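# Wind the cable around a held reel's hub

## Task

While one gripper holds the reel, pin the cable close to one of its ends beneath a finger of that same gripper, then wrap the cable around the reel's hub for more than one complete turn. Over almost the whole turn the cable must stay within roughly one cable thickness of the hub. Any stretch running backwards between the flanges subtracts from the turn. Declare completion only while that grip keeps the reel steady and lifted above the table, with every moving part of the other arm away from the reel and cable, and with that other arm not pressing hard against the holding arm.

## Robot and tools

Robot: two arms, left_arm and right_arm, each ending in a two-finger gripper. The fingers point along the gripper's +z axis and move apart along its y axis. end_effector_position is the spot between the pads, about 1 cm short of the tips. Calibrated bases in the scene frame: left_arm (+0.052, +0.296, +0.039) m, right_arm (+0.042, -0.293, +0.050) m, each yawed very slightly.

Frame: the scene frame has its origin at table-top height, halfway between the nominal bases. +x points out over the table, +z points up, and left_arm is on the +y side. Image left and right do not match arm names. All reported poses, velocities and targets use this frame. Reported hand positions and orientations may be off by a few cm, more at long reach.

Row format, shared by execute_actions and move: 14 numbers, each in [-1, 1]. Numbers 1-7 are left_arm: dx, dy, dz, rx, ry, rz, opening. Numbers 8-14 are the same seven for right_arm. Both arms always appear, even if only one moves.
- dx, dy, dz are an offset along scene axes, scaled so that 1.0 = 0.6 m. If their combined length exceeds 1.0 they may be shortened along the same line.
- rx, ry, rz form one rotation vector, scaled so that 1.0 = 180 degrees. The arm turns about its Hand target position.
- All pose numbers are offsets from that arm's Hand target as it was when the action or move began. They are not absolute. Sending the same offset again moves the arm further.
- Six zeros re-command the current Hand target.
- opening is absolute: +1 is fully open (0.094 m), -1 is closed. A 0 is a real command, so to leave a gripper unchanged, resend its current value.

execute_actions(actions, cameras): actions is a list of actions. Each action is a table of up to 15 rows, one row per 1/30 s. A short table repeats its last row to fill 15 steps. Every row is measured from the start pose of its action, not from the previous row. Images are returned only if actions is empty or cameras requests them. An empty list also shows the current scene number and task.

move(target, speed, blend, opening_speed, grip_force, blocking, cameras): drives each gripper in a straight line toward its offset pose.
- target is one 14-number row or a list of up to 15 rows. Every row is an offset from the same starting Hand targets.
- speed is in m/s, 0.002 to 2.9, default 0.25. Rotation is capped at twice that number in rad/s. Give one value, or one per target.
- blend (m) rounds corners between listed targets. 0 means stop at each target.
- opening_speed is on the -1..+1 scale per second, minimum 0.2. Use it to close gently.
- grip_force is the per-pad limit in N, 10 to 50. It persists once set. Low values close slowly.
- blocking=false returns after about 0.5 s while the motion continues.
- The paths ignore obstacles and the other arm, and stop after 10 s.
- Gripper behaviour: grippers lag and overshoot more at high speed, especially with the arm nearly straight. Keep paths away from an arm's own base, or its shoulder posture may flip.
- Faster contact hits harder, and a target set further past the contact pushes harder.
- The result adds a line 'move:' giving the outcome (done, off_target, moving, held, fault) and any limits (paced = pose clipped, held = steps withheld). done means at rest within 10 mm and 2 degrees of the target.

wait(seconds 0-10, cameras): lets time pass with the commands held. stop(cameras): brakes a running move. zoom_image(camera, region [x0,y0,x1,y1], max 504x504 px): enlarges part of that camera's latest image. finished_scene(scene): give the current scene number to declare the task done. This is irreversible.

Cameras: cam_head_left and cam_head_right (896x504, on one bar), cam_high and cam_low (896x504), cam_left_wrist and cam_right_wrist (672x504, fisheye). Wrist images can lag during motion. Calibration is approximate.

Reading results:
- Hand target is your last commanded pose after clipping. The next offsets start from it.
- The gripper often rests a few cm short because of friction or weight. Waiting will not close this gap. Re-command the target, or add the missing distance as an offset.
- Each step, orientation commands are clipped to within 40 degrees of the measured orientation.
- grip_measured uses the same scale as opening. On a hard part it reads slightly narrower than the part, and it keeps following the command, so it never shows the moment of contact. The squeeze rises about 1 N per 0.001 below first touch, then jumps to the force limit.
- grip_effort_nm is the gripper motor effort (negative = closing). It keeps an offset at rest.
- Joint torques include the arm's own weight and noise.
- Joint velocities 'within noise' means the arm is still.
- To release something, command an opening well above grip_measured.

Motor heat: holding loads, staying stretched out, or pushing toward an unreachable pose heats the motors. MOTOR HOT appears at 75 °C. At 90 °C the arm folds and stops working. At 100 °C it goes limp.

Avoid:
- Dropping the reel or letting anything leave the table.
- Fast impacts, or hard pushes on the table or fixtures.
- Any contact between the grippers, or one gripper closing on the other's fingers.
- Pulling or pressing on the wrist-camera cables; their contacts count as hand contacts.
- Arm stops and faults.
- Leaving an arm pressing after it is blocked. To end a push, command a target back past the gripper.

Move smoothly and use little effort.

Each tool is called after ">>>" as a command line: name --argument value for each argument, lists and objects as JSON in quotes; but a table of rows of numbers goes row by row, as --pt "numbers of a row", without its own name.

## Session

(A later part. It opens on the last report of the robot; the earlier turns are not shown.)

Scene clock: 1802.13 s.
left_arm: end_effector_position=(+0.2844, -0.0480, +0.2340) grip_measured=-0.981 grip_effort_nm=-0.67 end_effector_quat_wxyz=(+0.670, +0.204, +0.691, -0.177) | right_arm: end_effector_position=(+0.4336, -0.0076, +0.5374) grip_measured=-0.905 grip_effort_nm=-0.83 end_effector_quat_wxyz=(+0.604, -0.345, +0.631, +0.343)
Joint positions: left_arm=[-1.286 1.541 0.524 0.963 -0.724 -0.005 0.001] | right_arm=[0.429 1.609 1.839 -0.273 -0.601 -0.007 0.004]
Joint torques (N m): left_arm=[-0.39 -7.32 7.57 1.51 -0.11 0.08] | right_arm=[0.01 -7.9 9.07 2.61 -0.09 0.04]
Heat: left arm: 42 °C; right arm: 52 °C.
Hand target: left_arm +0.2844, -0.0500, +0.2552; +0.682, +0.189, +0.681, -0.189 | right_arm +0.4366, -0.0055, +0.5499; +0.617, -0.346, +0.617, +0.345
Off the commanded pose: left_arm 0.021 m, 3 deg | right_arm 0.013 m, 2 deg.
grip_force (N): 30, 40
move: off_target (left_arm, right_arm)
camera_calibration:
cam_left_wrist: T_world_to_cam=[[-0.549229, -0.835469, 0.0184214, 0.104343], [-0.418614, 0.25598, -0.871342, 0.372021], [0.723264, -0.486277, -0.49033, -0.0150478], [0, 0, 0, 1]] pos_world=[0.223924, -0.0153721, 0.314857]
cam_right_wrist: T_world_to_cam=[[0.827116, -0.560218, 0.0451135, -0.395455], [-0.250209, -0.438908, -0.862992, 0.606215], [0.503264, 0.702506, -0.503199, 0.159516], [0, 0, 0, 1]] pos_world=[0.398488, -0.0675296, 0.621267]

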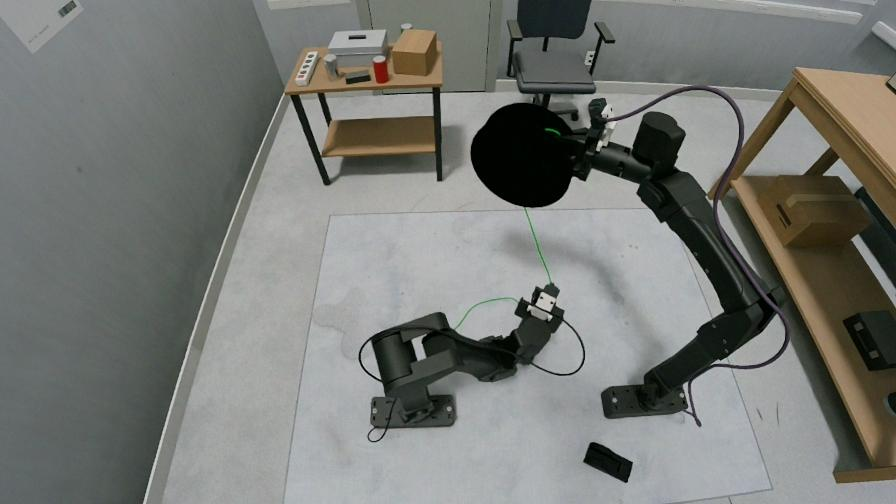

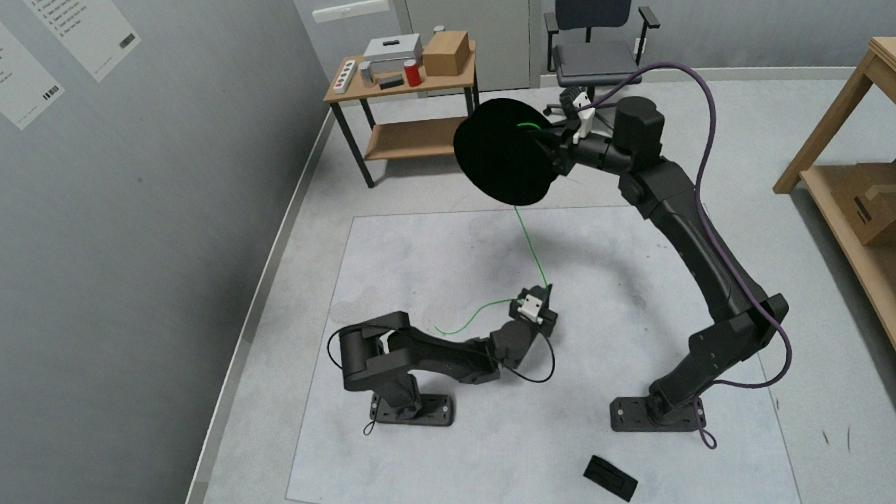

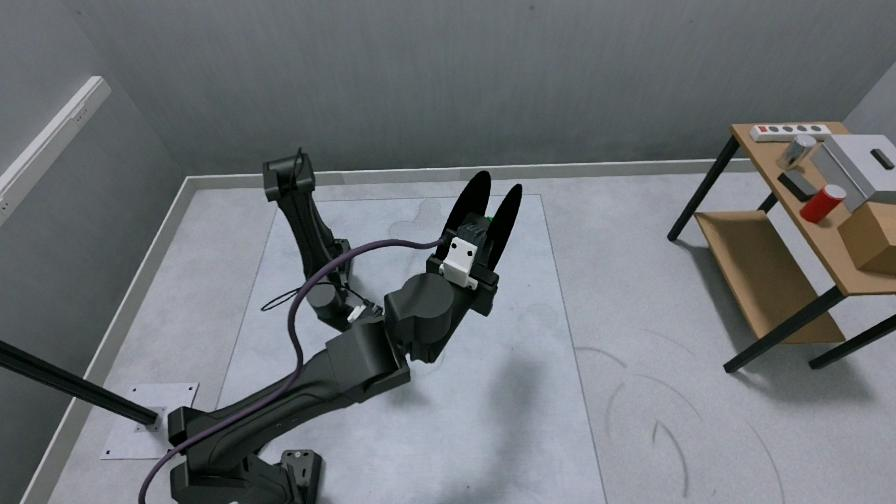

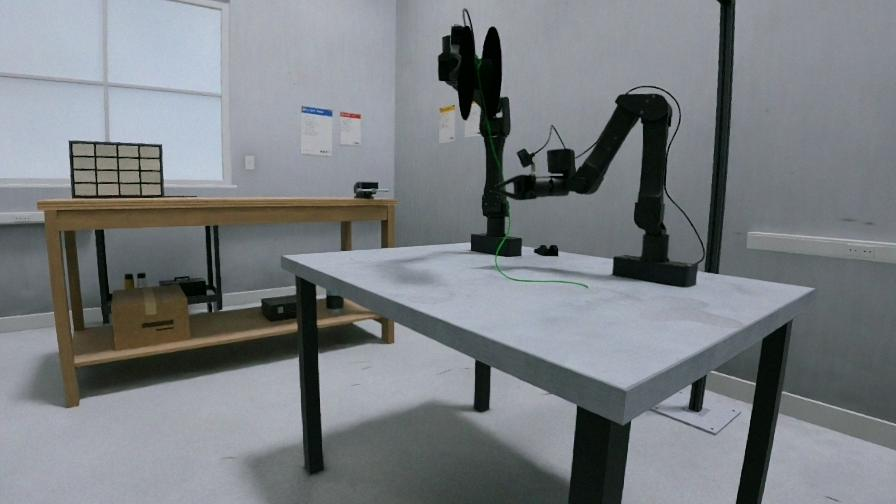

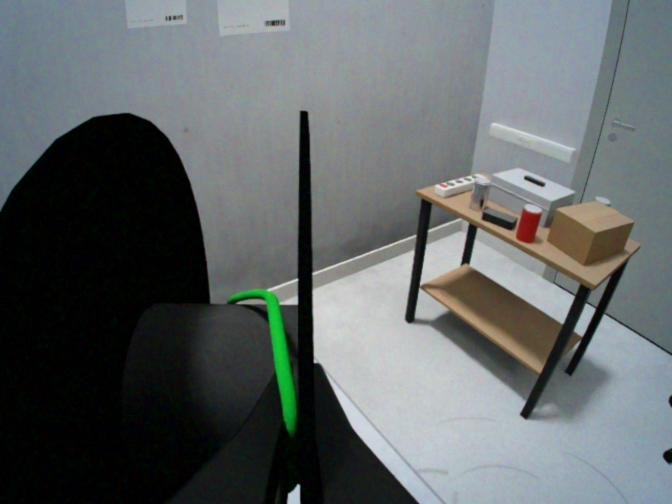

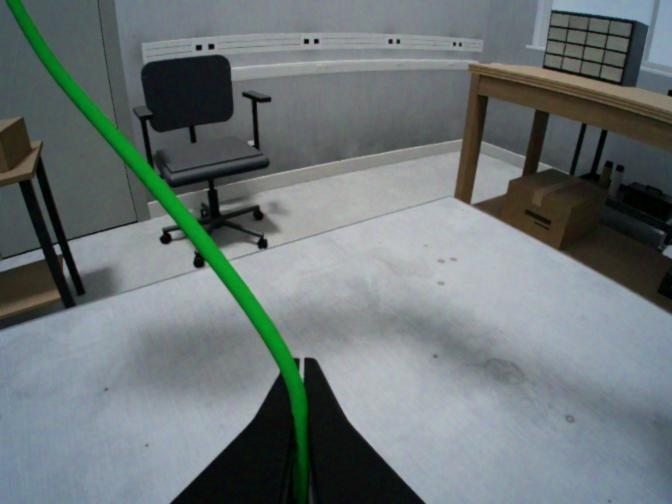

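>>> move --pt "-0.02 -0.02 0.1 0 0 0 -1 0 0 0 0 0 0 -1" --pt "-0.04 -0.0343 0.225 0 0 0 -1 0 0 0 0 0 0 -1" --speed 0.08 --blend 0.02 --cameras '["all"]'

>>> zoom_image --camera "cam_low" --region '[400, 0, 600, 300]'

>>> zoom_image --camera "cam_high" --region '[260, 160, 540, 400]'

Scene clock: 1810.37 s.
left_arm: end_effector_position=(+0.2626, -0.0756, +0.3644) grip_measured=-0.981 grip_effort_nm=-0.67 end_effector_quat_wxyz=(+0.671, +0.209, +0.690, -0.172) | right_arm: end_effector_position=(+0.4336, -0.0076, +0.5374) grip_measured=-0.905 grip_effort_nm=-0.83 end_effector_quat_wxyz=(+0.604, -0.345, +0.631, +0.343)
Joint positions: left_arm=[-1.388 1.358 0.96 0.337 -0.826 -0.001 0.001] | right_arm=[0.429 1.609 1.839 -0.273 -0.601 -0.007 0.004]
Joint torques (N m): left_arm=[-0.54 -7.23 9.52 1.5 -0.15 0.02] | right_arm=[-0.03 -7.91 9.02 2.62 -0.09 0.05]
Heat: left arm: 41 °C; right arm: 52 °C.
Hand target: left_arm +0.2603, -0.0707, +0.3902; +0.682, +0.189, +0.681, -0.189 | right_arm +0.4366, -0.0055, +0.5499; +0.617, -0.346, +0.617, +0.345
Off the commanded pose: left_arm 0.026 m, 3 deg | right_arm 0.013 m, 2 deg.
grip_force (N): 30, 40
move: off_target (left_arm, right_arm)
camera_calibration:
cam_left_wrist: T_world_to_cam=[[-0.550205, -0.835015, 0.00488076, 0.07213], [-0.413222, 0.26719, -0.87055, 0.482802], [0.725618, -0.480998, -0.492056, 0.0516156], [0, 0, 0, 1]] pos_world=[0.201737, -0.0439433, 0.445349]
cam_right_wrist: T_world_to_cam=[[0.827116, -0.560218, 0.0451135, -0.395455], [-0.250209, -0.438908, -0.862992, 0.606215], [0.503264, 0.702506, -0.503199, 0.159516], [0, 0, 0, 1]] pos_world=[0.398488, -0.0675296, 0.621267]

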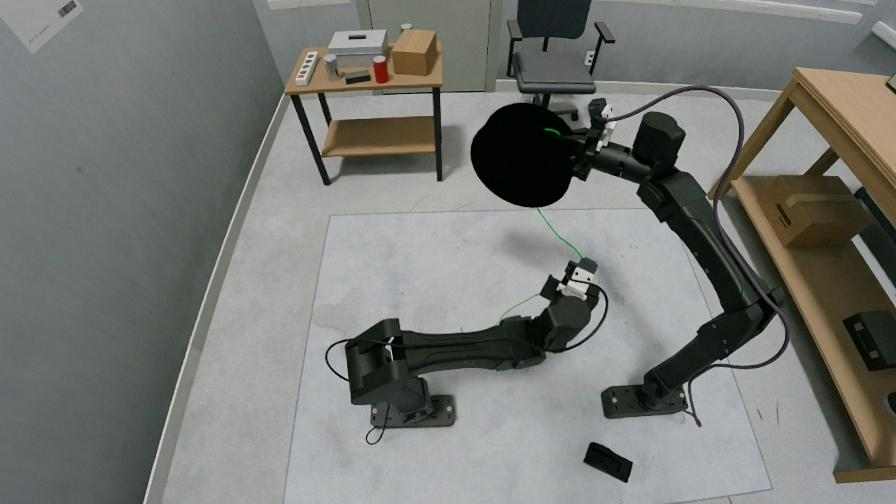

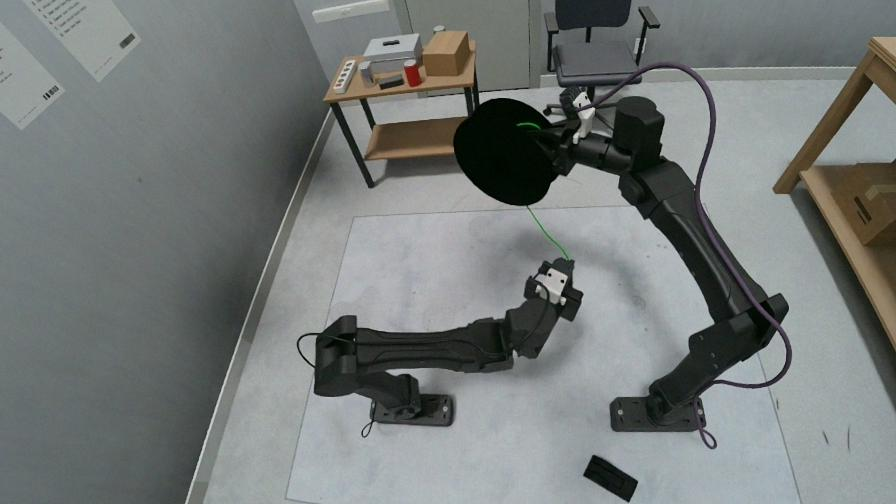

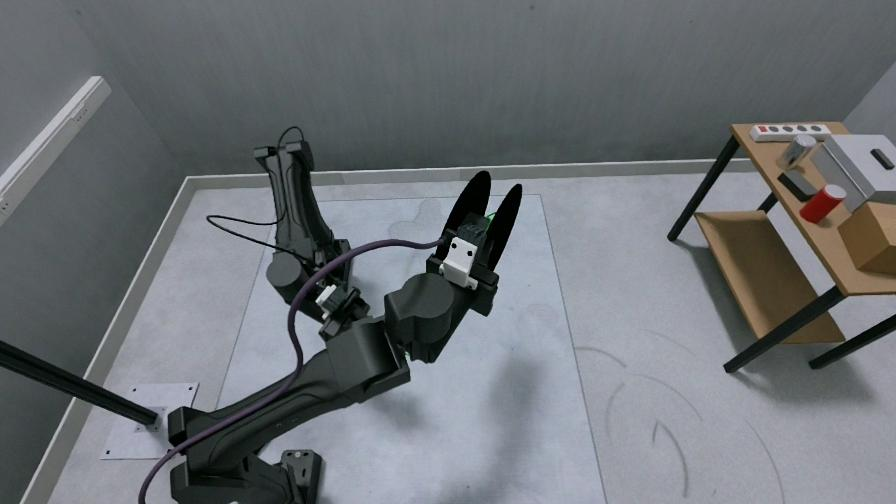

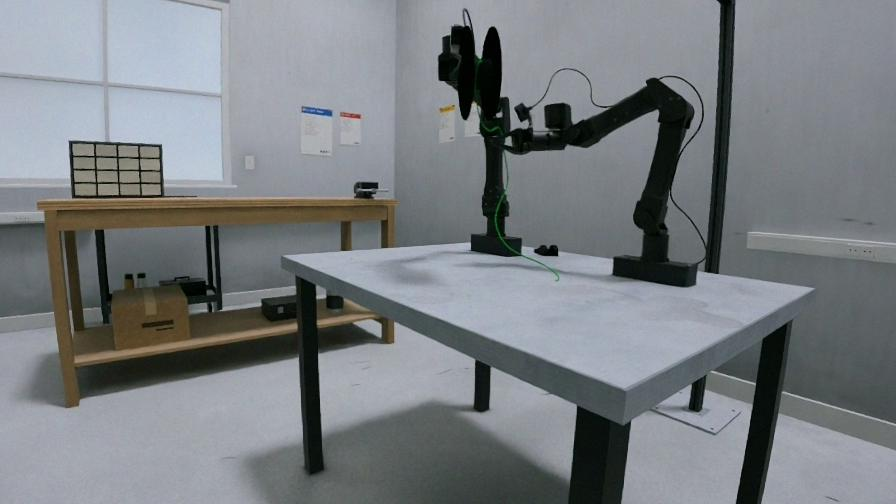

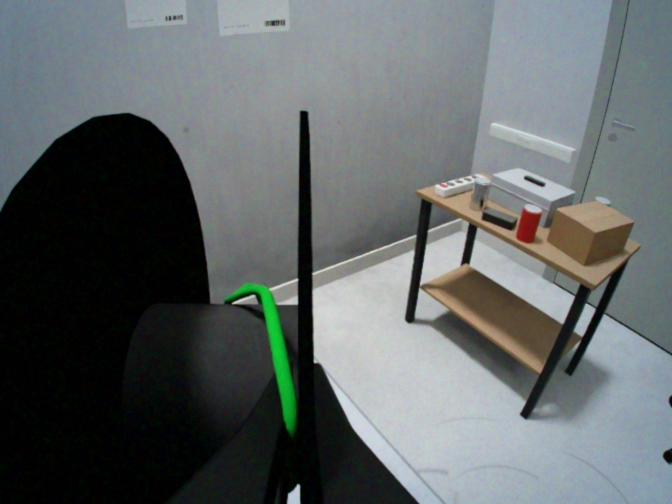

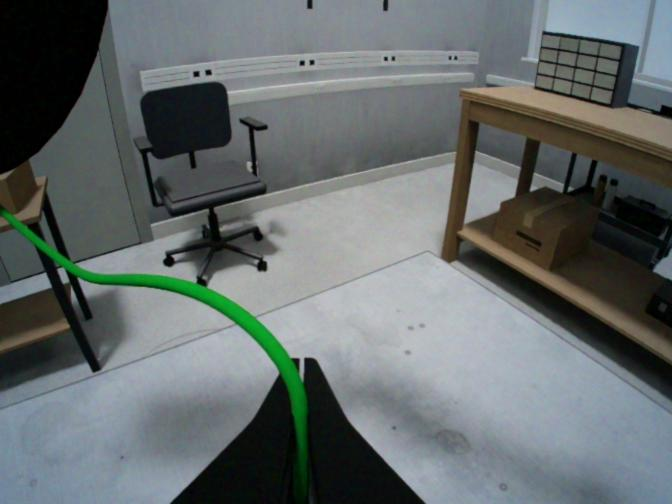

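Scaled by 1.680 from the camera's 896x504 image, which has a finer 1280x720 frame.

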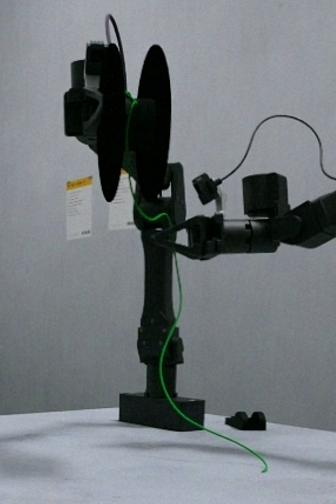

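Scaled by 1.800 from the camera's 896x504 image, which has a finer 1280x720 frame.

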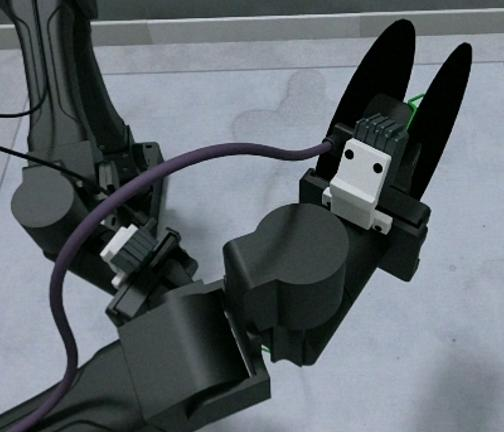

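>>> execute_actions --actions '[]'

Scene clock: 1825.80 s.
left_arm: end_effector_position=(+0.2626, -0.0756, +0.3643) grip_measured=-0.981 grip_effort_nm=-0.67 end_effector_quat_wxyz=(+0.671, +0.210, +0.690, -0.172) | right_arm: end_effector_position=(+0.4336, -0.0076, +0.5374) grip_measured=-0.905 grip_effort_nm=-0.83 end_effector_quat_wxyz=(+0.604, -0.345, +0.631, +0.343)
Joint positions: left_arm=[-1.388 1.358 0.96 0.337 -0.826 -0.001 0.001] | right_arm=[0.429 1.609 1.839 -0.273 -0.601 -0.007 0.004]
Joint velocities: within noise
Joint torques (N m): left_arm=[-0.46 -7.06 9.52 1.48 -0.15 0] | right_arm=[-0.01 -7.91 9.03 2.6 -0.09 0.04]
Motor temperatures (°C): left_arm=[29 34 43 40 27 28 31] | right_arm=[30 36 42 52 27 26 33]
Heat: left arm: 43 °C; right arm: 52 °C.
Hand target: left_arm +0.2603, -0.0707, +0.3902; +0.682, +0.189, +0.681, -0.189 | right_arm +0.4366, -0.0055, +0.5499; +0.617, -0.346, +0.617, +0.345
Tool commands: left_gripper/opening=-1.0 right_gripper/opening=-1.0
Off the commanded pose: left_arm 0.026 m, 3 deg | right_arm 0.013 m, 2 deg.
grip_force (N): 30, 40
camera_calibration:
cam_left_wrist: T_world_to_cam=[[-0.550189, -0.835028, 0.00458088, 0.0722604], [-0.413247, 0.267508, -0.870441, 0.482772], [0.725617, -0.4808, -0.492252, 0.0517122], [0, 0, 0, 1]] pos_world=[0.201737, -0.0439424, 0.445348]
cam_right_wrist: T_world_to_cam=[[0.827116, -0.560218, 0.0451135, -0.395455], [-0.250209, -0.438908, -0.862992, 0.606215], [0.503264, 0.702506, -0.503199, 0.159516], [0, 0, 0, 1]] pos_world=[0.398488, -0.0675296, 0.621267]

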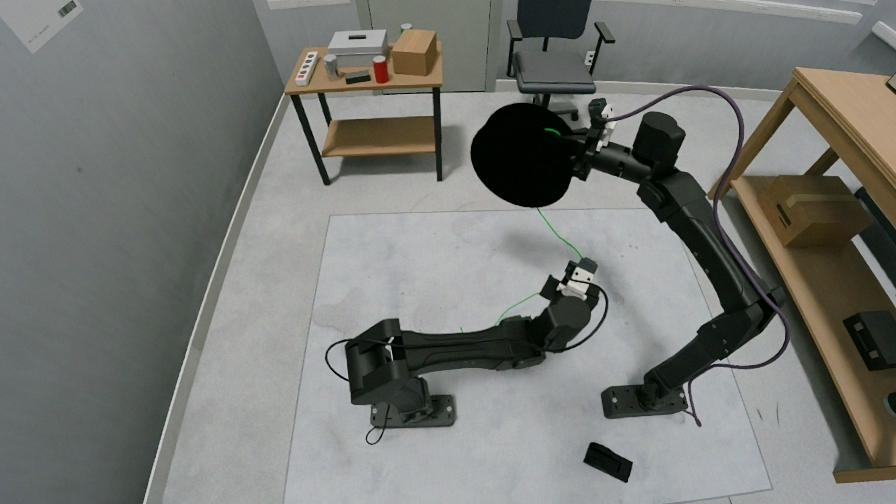

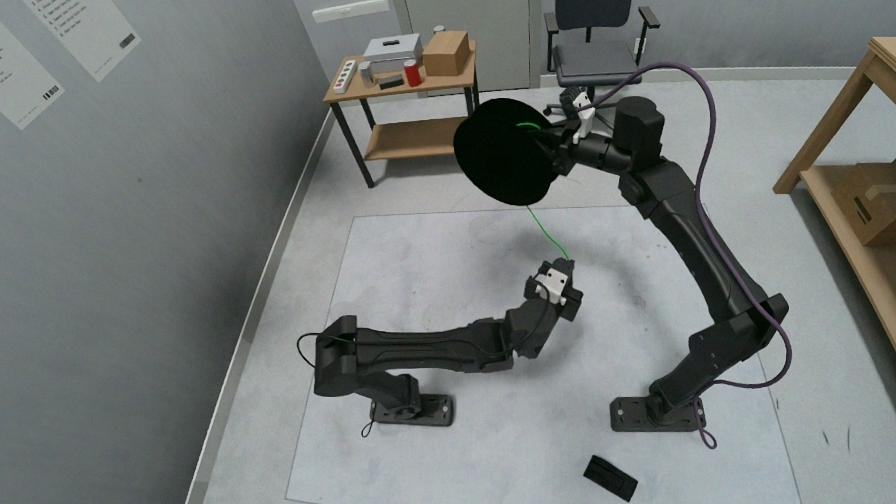

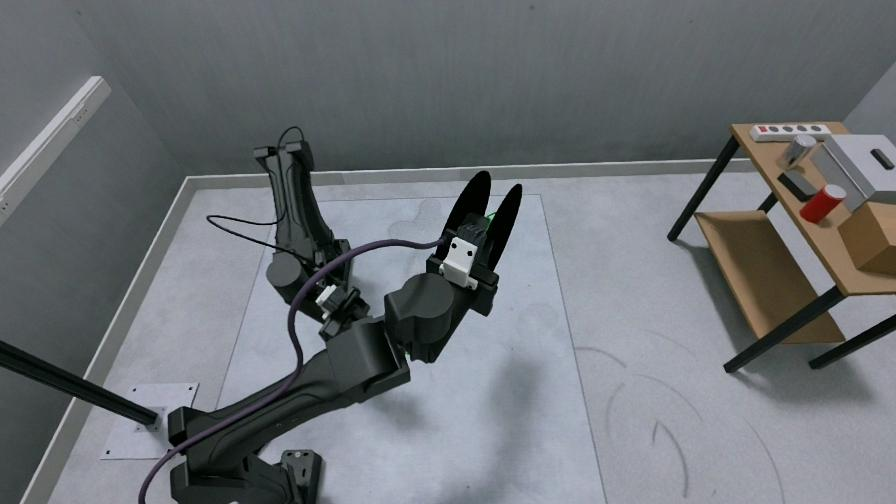

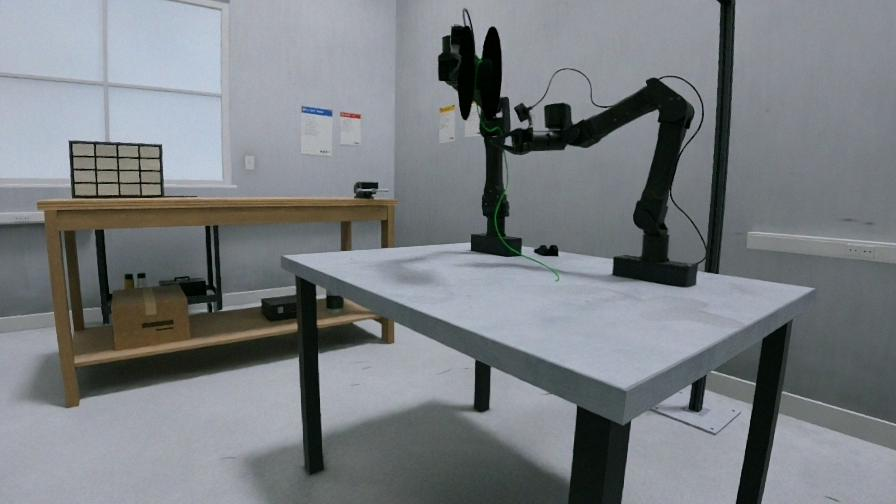

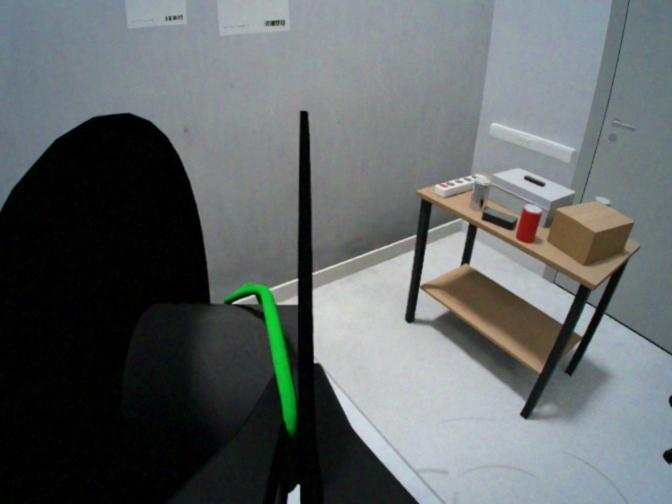

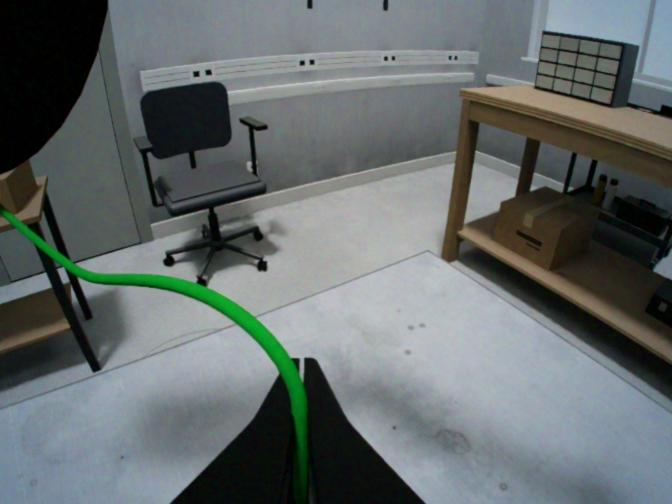

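>>> move --target '[0.0017, 0.0187, 0.0955, 0, 0, 0, -1, 0, 0, -0.12, 0, 0, 0, -1]' --speed 0.08 --cameras '["cam_head_left", "cam_high", "cam_low", "cam_left_wrist", "cam_right_wrist"]'

Scene clock: 1845.43 s.
left_arm: end_effector_position=(+0.2611, -0.0682, +0.4216) grip_measured=-0.981 grip_effort_nm=-0.67 end_effector_quat_wxyz=(+0.671, +0.209, +0.690, -0.172) | right_arm: end_effector_position=(+0.4500, -0.0003, +0.4436) grip_measured=-0.905 grip_effort_nm=-0.83 end_effector_quat_wxyz=(+0.582, -0.343, +0.652, +0.345)
Joint positions: left_arm=[-1.388 1.319 1.158 0.1 -0.826 -0.001 0.001] | right_arm=[0.429 1.585 1.479 0.002 -0.601 -0.007 0.004]
Joint torques (N m): left_arm=[0.38 -6.9 9.68 1.48 -0.05 0.05] | right_arm=[0.05 -15.28 6.71 2.87 -0.11 0.03]
Heat: left arm: 44 °C; right arm: 52 °C.
Hand target: left_arm +0.2614, -0.0594, +0.4474; +0.682, +0.189, +0.681, -0.189 | right_arm +0.4366, -0.0055, +0.4779; +0.617, -0.346, +0.617, +0.345
Off the commanded pose: left_arm 0.027 m, 3 deg | right_arm 0.037 m, 6 deg.
grip_force (N): 30, 40
move: off_target (left_arm, right_arm)
camera_calibration:
cam_left_wrist: T_world_to_cam=[[-0.550205, -0.835015, 0.00488076, 0.0772046], [-0.413222, 0.26719, -0.87055, 0.53], [0.725618, -0.480998, -0.492056, 0.084409], [0, 0, 0, 1]] pos_world=[0.200237, -0.0365433, 0.502549]
cam_right_wrist: T_world_to_cam=[[0.828704, -0.559543, 0.0126993, -0.387078], [-0.297698, -0.459889, -0.836587, 0.54223], [0.473947, 0.689502, -0.547687, 0.13183], [0, 0, 0, 1]] pos_world=[0.419714, -0.0581183, 0.530739]
Images, in order (width x height): cam_head_left 896x504, cam_high 896x504, cam_low 896x504, cam_left_wrist 672x504, cam_right_wrist 672x504.

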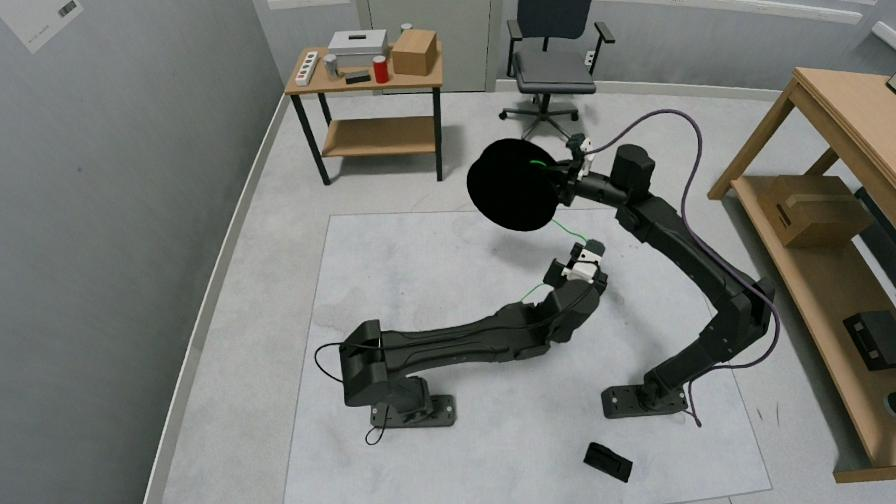

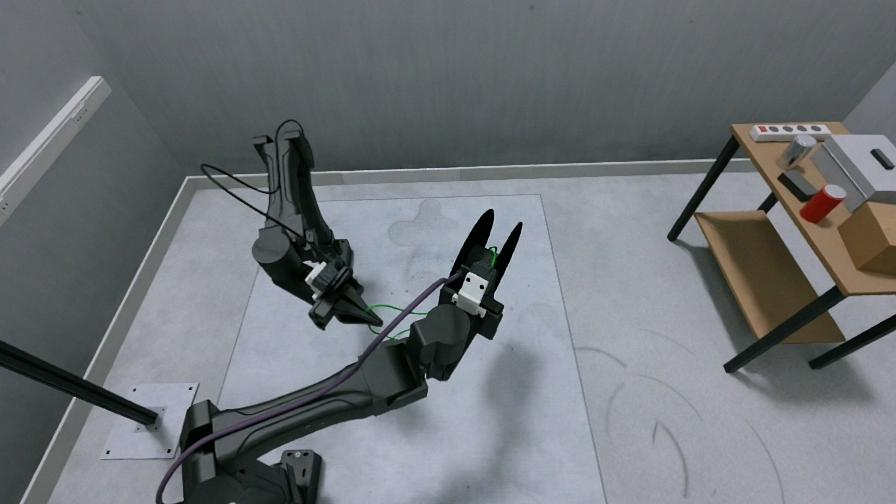

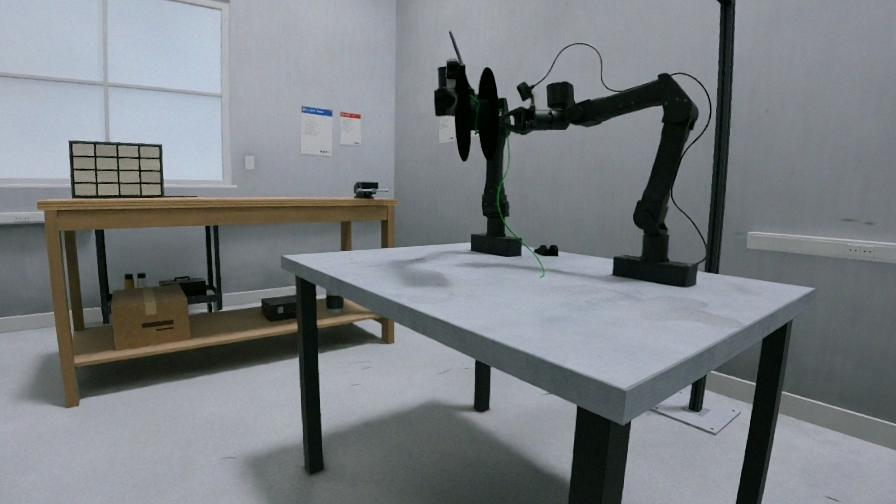

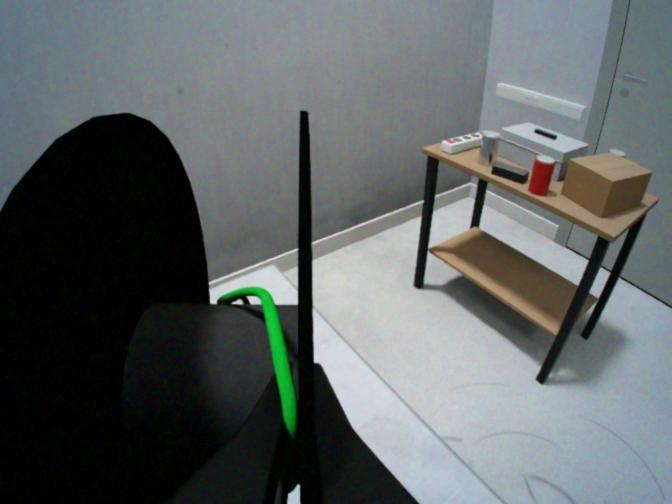

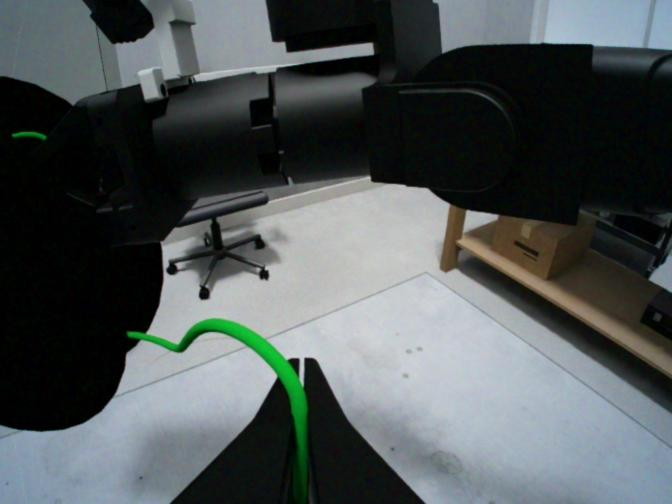

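>>> move --target '[0.0588, 0.0817, 0.1577, 0, 0, 0, -1, 0, 0, 0, 0, 0, 0, -1]' --speed 0.08 --cameras '["cam_head_left", "cam_high", "cam_low", "cam_left_wrist", "cam_right_wrist"]'

Scene clock: 1867.50 s.
left_arm: end_effector_position=(+0.2980, -0.0156, +0.5254) grip_measured=-0.981 grip_effort_nm=-0.67 end_effector_quat_wxyz=(+0.673, +0.198, +0.690, -0.177) | right_arm: end_effector_position=(+0.4501, -0.0003, +0.4446) grip_measured=-0.905 grip_effort_nm=-0.83 end_effector_quat_wxyz=(+0.583, -0.343, +0.651, +0.345)
Joint positions: left_arm=[-1.196 1.289 1.556 -0.305 -0.643 0 0.001] | right_arm=[0.429 1.585 1.479 0.007 -0.601 -0.007 0.004]
Joint torques (N m): left_arm=[0.54 -4.18 8.77 1.57 0.06 0.05] | right_arm=[0.08 -15.25 6.78 2.87 -0.1 0.02]
Motor temperatures (°C): left_arm=[29 33 44 40 27 28 31] | right_arm=[30 40 42 57 27 26 33]
Heat: left arm: 44 °C; right arm: 57 °C.
Hand target: left_arm +0.2966, -0.0105, +0.5420; +0.681, +0.189, +0.681, -0.189 | right_arm +0.4366, -0.0055, +0.4780; +0.617, -0.346, +0.617, +0.345
Off the commanded pose: left_arm 0.018 m, 2 deg | right_arm 0.036 m, 5 deg.
grip_force (N): 30, 40
move: off_target (left_arm, right_arm)
camera_calibration:
cam_left_wrist: T_world_to_cam=[[-0.541681, -0.840226, 0.0245315, 0.127946], [-0.417354, 0.2435, -0.875513, 0.624967], [0.729656, -0.484487, -0.482571, 0.127728], [0, 0, 0, 1]] pos_world=[0.236941, 0.0172068, 0.605665]
cam_right_wrist: T_world_to_cam=[[0.828637, -0.559581, 0.0151615, -0.388233], [-0.294158, -0.458319, -0.838698, 0.542435], [0.476268, 0.690517, -0.544386, 0.129874], [0, 0, 0, 1]] pos_world=[0.419411, -0.0583193, 0.531526]
Images, in order (width x height): cam_head_left 896x504, cam_high 896x504, cam_low 896x504, cam_left_wrist 672x504, cam_right_wrist 672x504.

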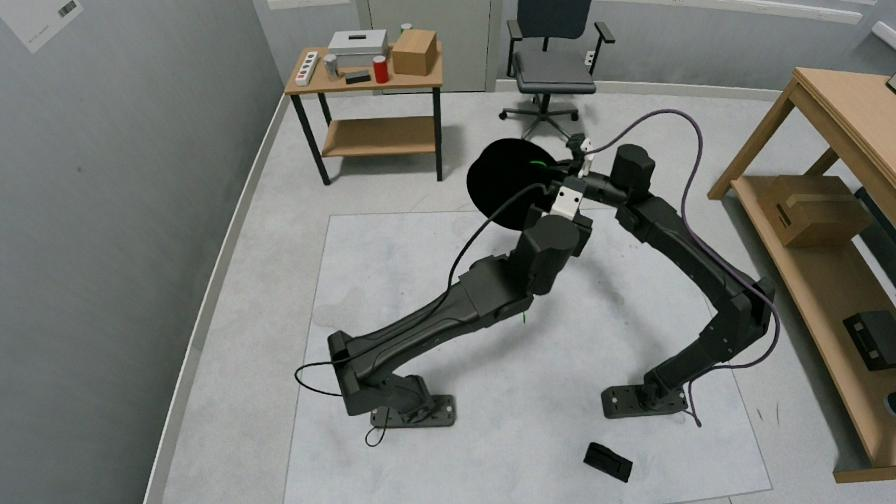

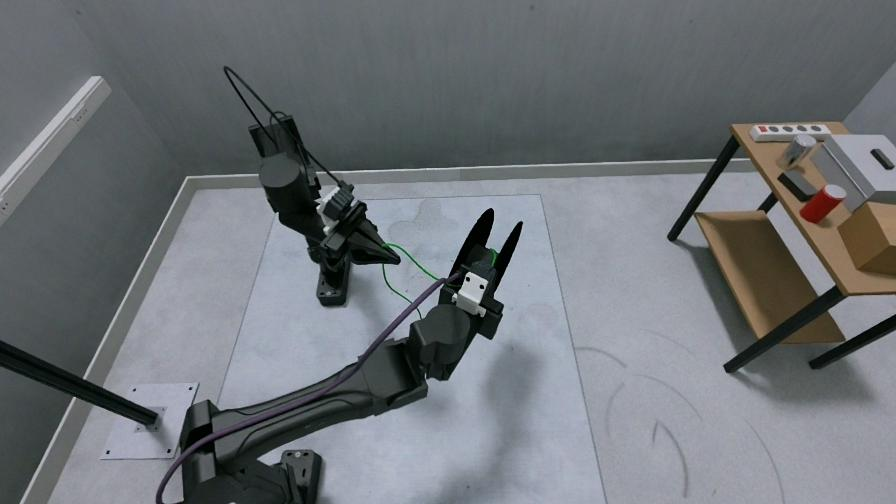

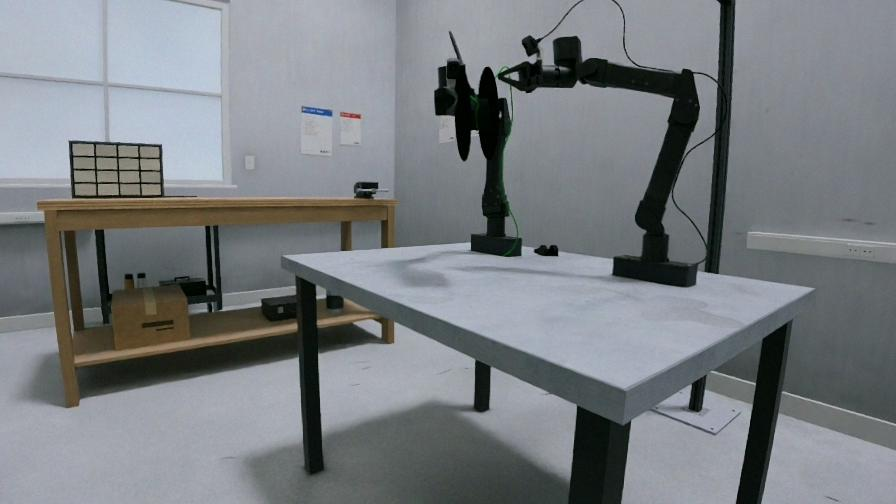

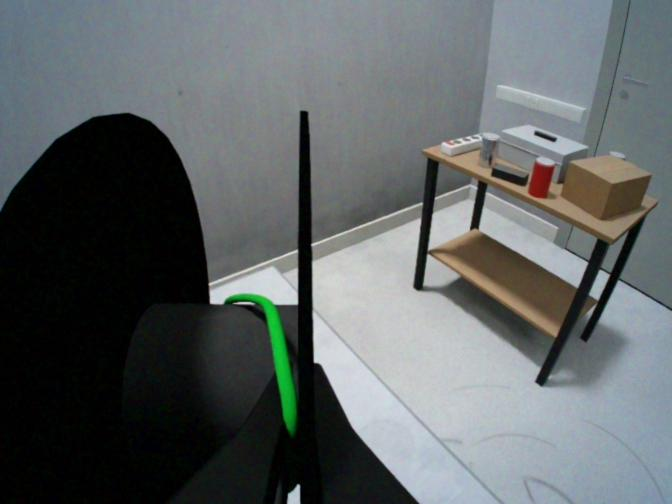

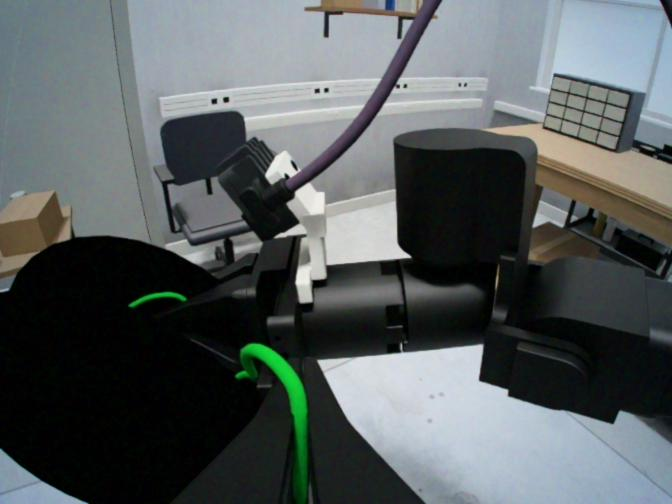

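>>> zoom_image --camera "cam_low" --region '[400, 20, 600, 180]'

>>> zoom_image --camera "cam_high" --region '[340, 180, 560, 360]'

>>> zoom_image --camera "cam_right_wrist" --region '[60, 220, 380, 460]'

Scaled by 2.520 from the camera's 896x504 image, which has a finer 1280x720 frame.

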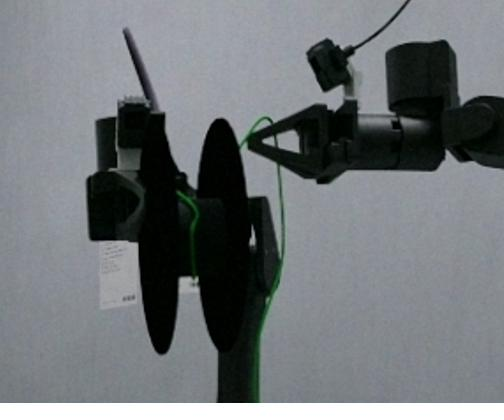

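Scaled by 2.291 from the camera's 896x504 image, which has a finer 1280x720 frame.

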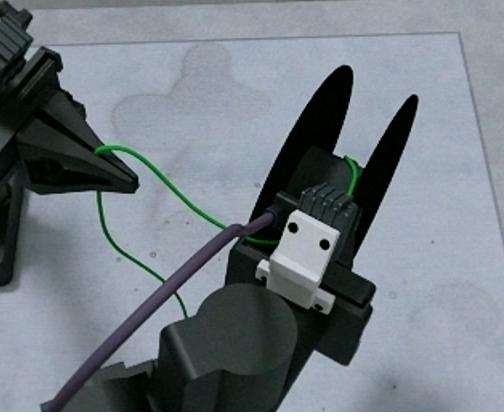

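Scaled by 1.575 from the camera's 672x504 image, which has a finer 960x720 frame.

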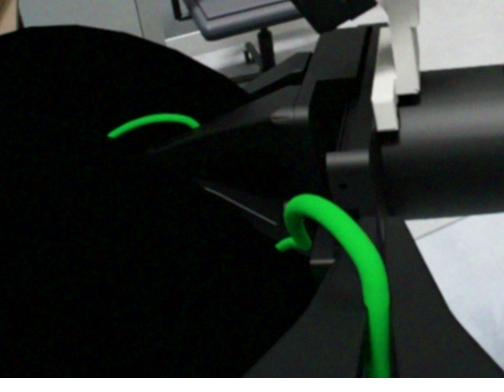

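>>> move --target '[0.105, 0.1053, 0.0767, 0, 0, 0, -1, 0, 0, 0, 0, 0, 0, -1]' --speed 0.08 --cameras '["cam_head_left", "cam_high", "cam_low", "cam_left_wrist", "cam_right_wrist"]'

Scene clock: 1887.00 s.
left_arm: end_effector_position=(+0.3615, +0.0499, +0.5734) grip_measured=-0.981 grip_effort_nm=-0.67 end_effector_quat_wxyz=(+0.671, +0.194, +0.692, -0.182) | right_arm: end_effector_position=(+0.4502, -0.0002, +0.4458) grip_measured=-0.905 grip_effort_nm=-0.83 end_effector_quat_wxyz=(+0.585, -0.343, +0.649, +0.345)
Joint positions: left_arm=[-0.801 1.338 1.823 -0.519 -0.248 0 0.001] | right_arm=[0.429 1.585 1.479 0.012 -0.601 -0.007 0.004]
Joint torques (N m): left_arm=[0.55 -3.44 8.44 1.71 0.07 -0.02] | right_arm=[0.08 -15.19 6.8 2.81 -0.11 0.02]
Motor temperatures (°C): left_arm=[29 33 44 40 27 28 32] | right_arm=[30 43 42 58 27 26 33]
Heat: left arm: 44 °C; right arm: 58 °C.
Hand target: left_arm +0.3596, +0.0528, +0.5881; +0.682, +0.189, +0.681, -0.189 | right_arm +0.4366, -0.0055, +0.4779; +0.617, -0.346, +0.617, +0.345
Off the commanded pose: left_arm 0.015 m, 2 deg | right_arm 0.035 m, 5 deg.
grip_force (N): 30, 40
move: off_target (left_arm, right_arm)
camera_calibration:
cam_left_wrist: T_world_to_cam=[[-0.541521, -0.839759, 0.0394884, 0.207563], [-0.425535, 0.233292, -0.874354, 0.680461], [0.725034, -0.490285, -0.48368, 0.138946], [0, 0, 0, 1]] pos_world=[0.301219, 0.0836794, 0.653973]
cam_right_wrist: T_world_to_cam=[[0.828562, -0.55961, 0.0179263, -0.389495], [-0.290107, -0.456478, -0.84111, 0.542735], [0.478877, 0.691711, -0.540567, 0.127513], [0, 0, 0, 1]] pos_world=[0.419109, -0.0584204, 0.532412]
Images, in order (width x height): cam_head_left 896x504, cam_high 896x504, cam_low 896x504, cam_left_wrist 672x504, cam_right_wrist 672x504.

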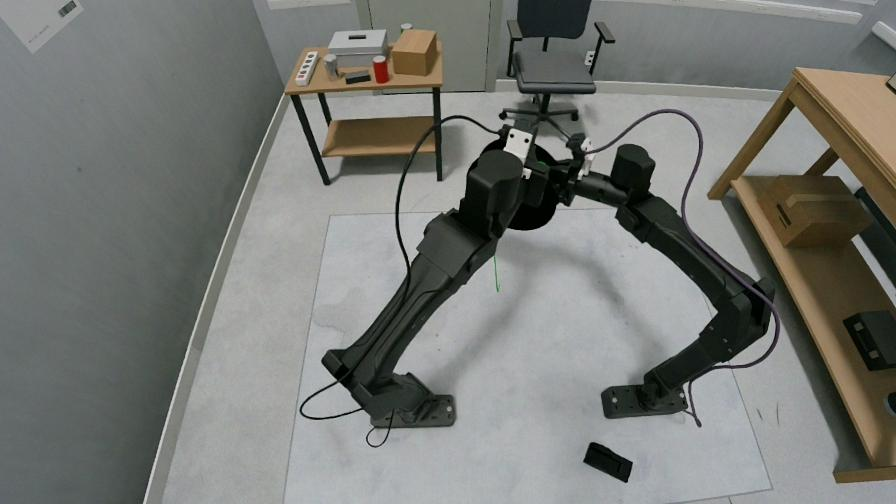

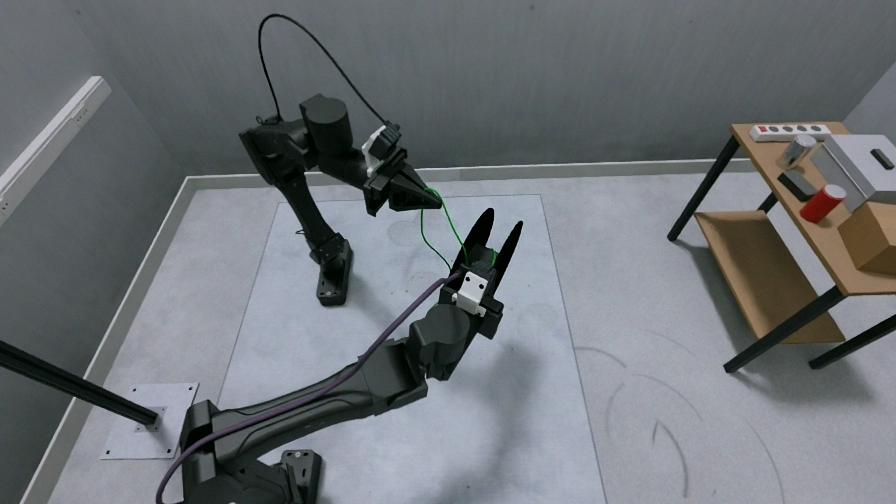

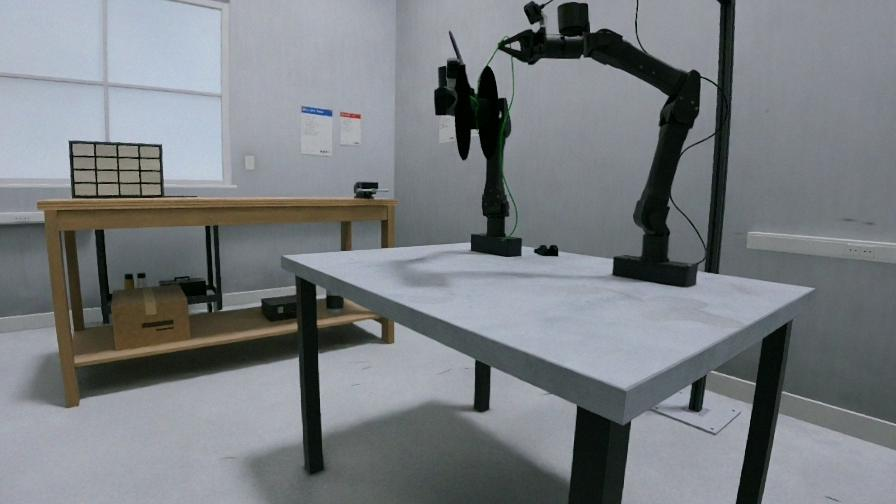

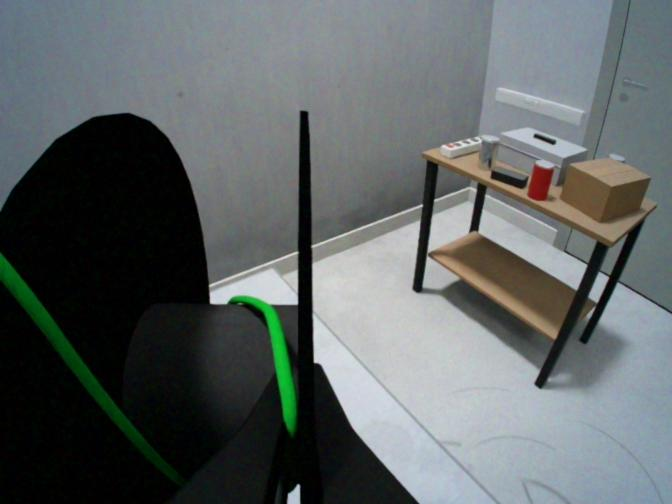

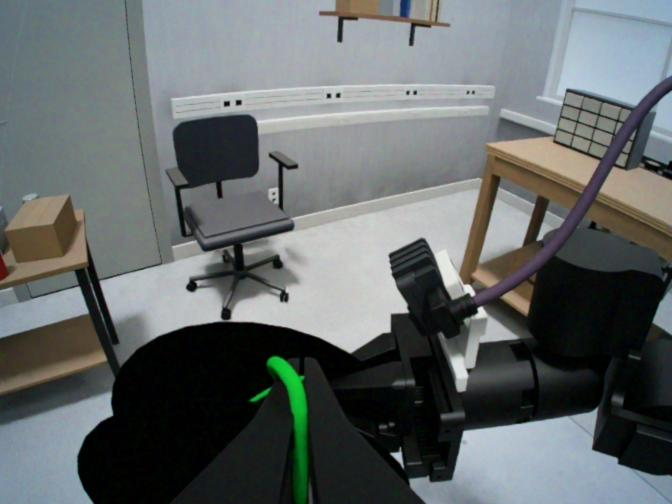

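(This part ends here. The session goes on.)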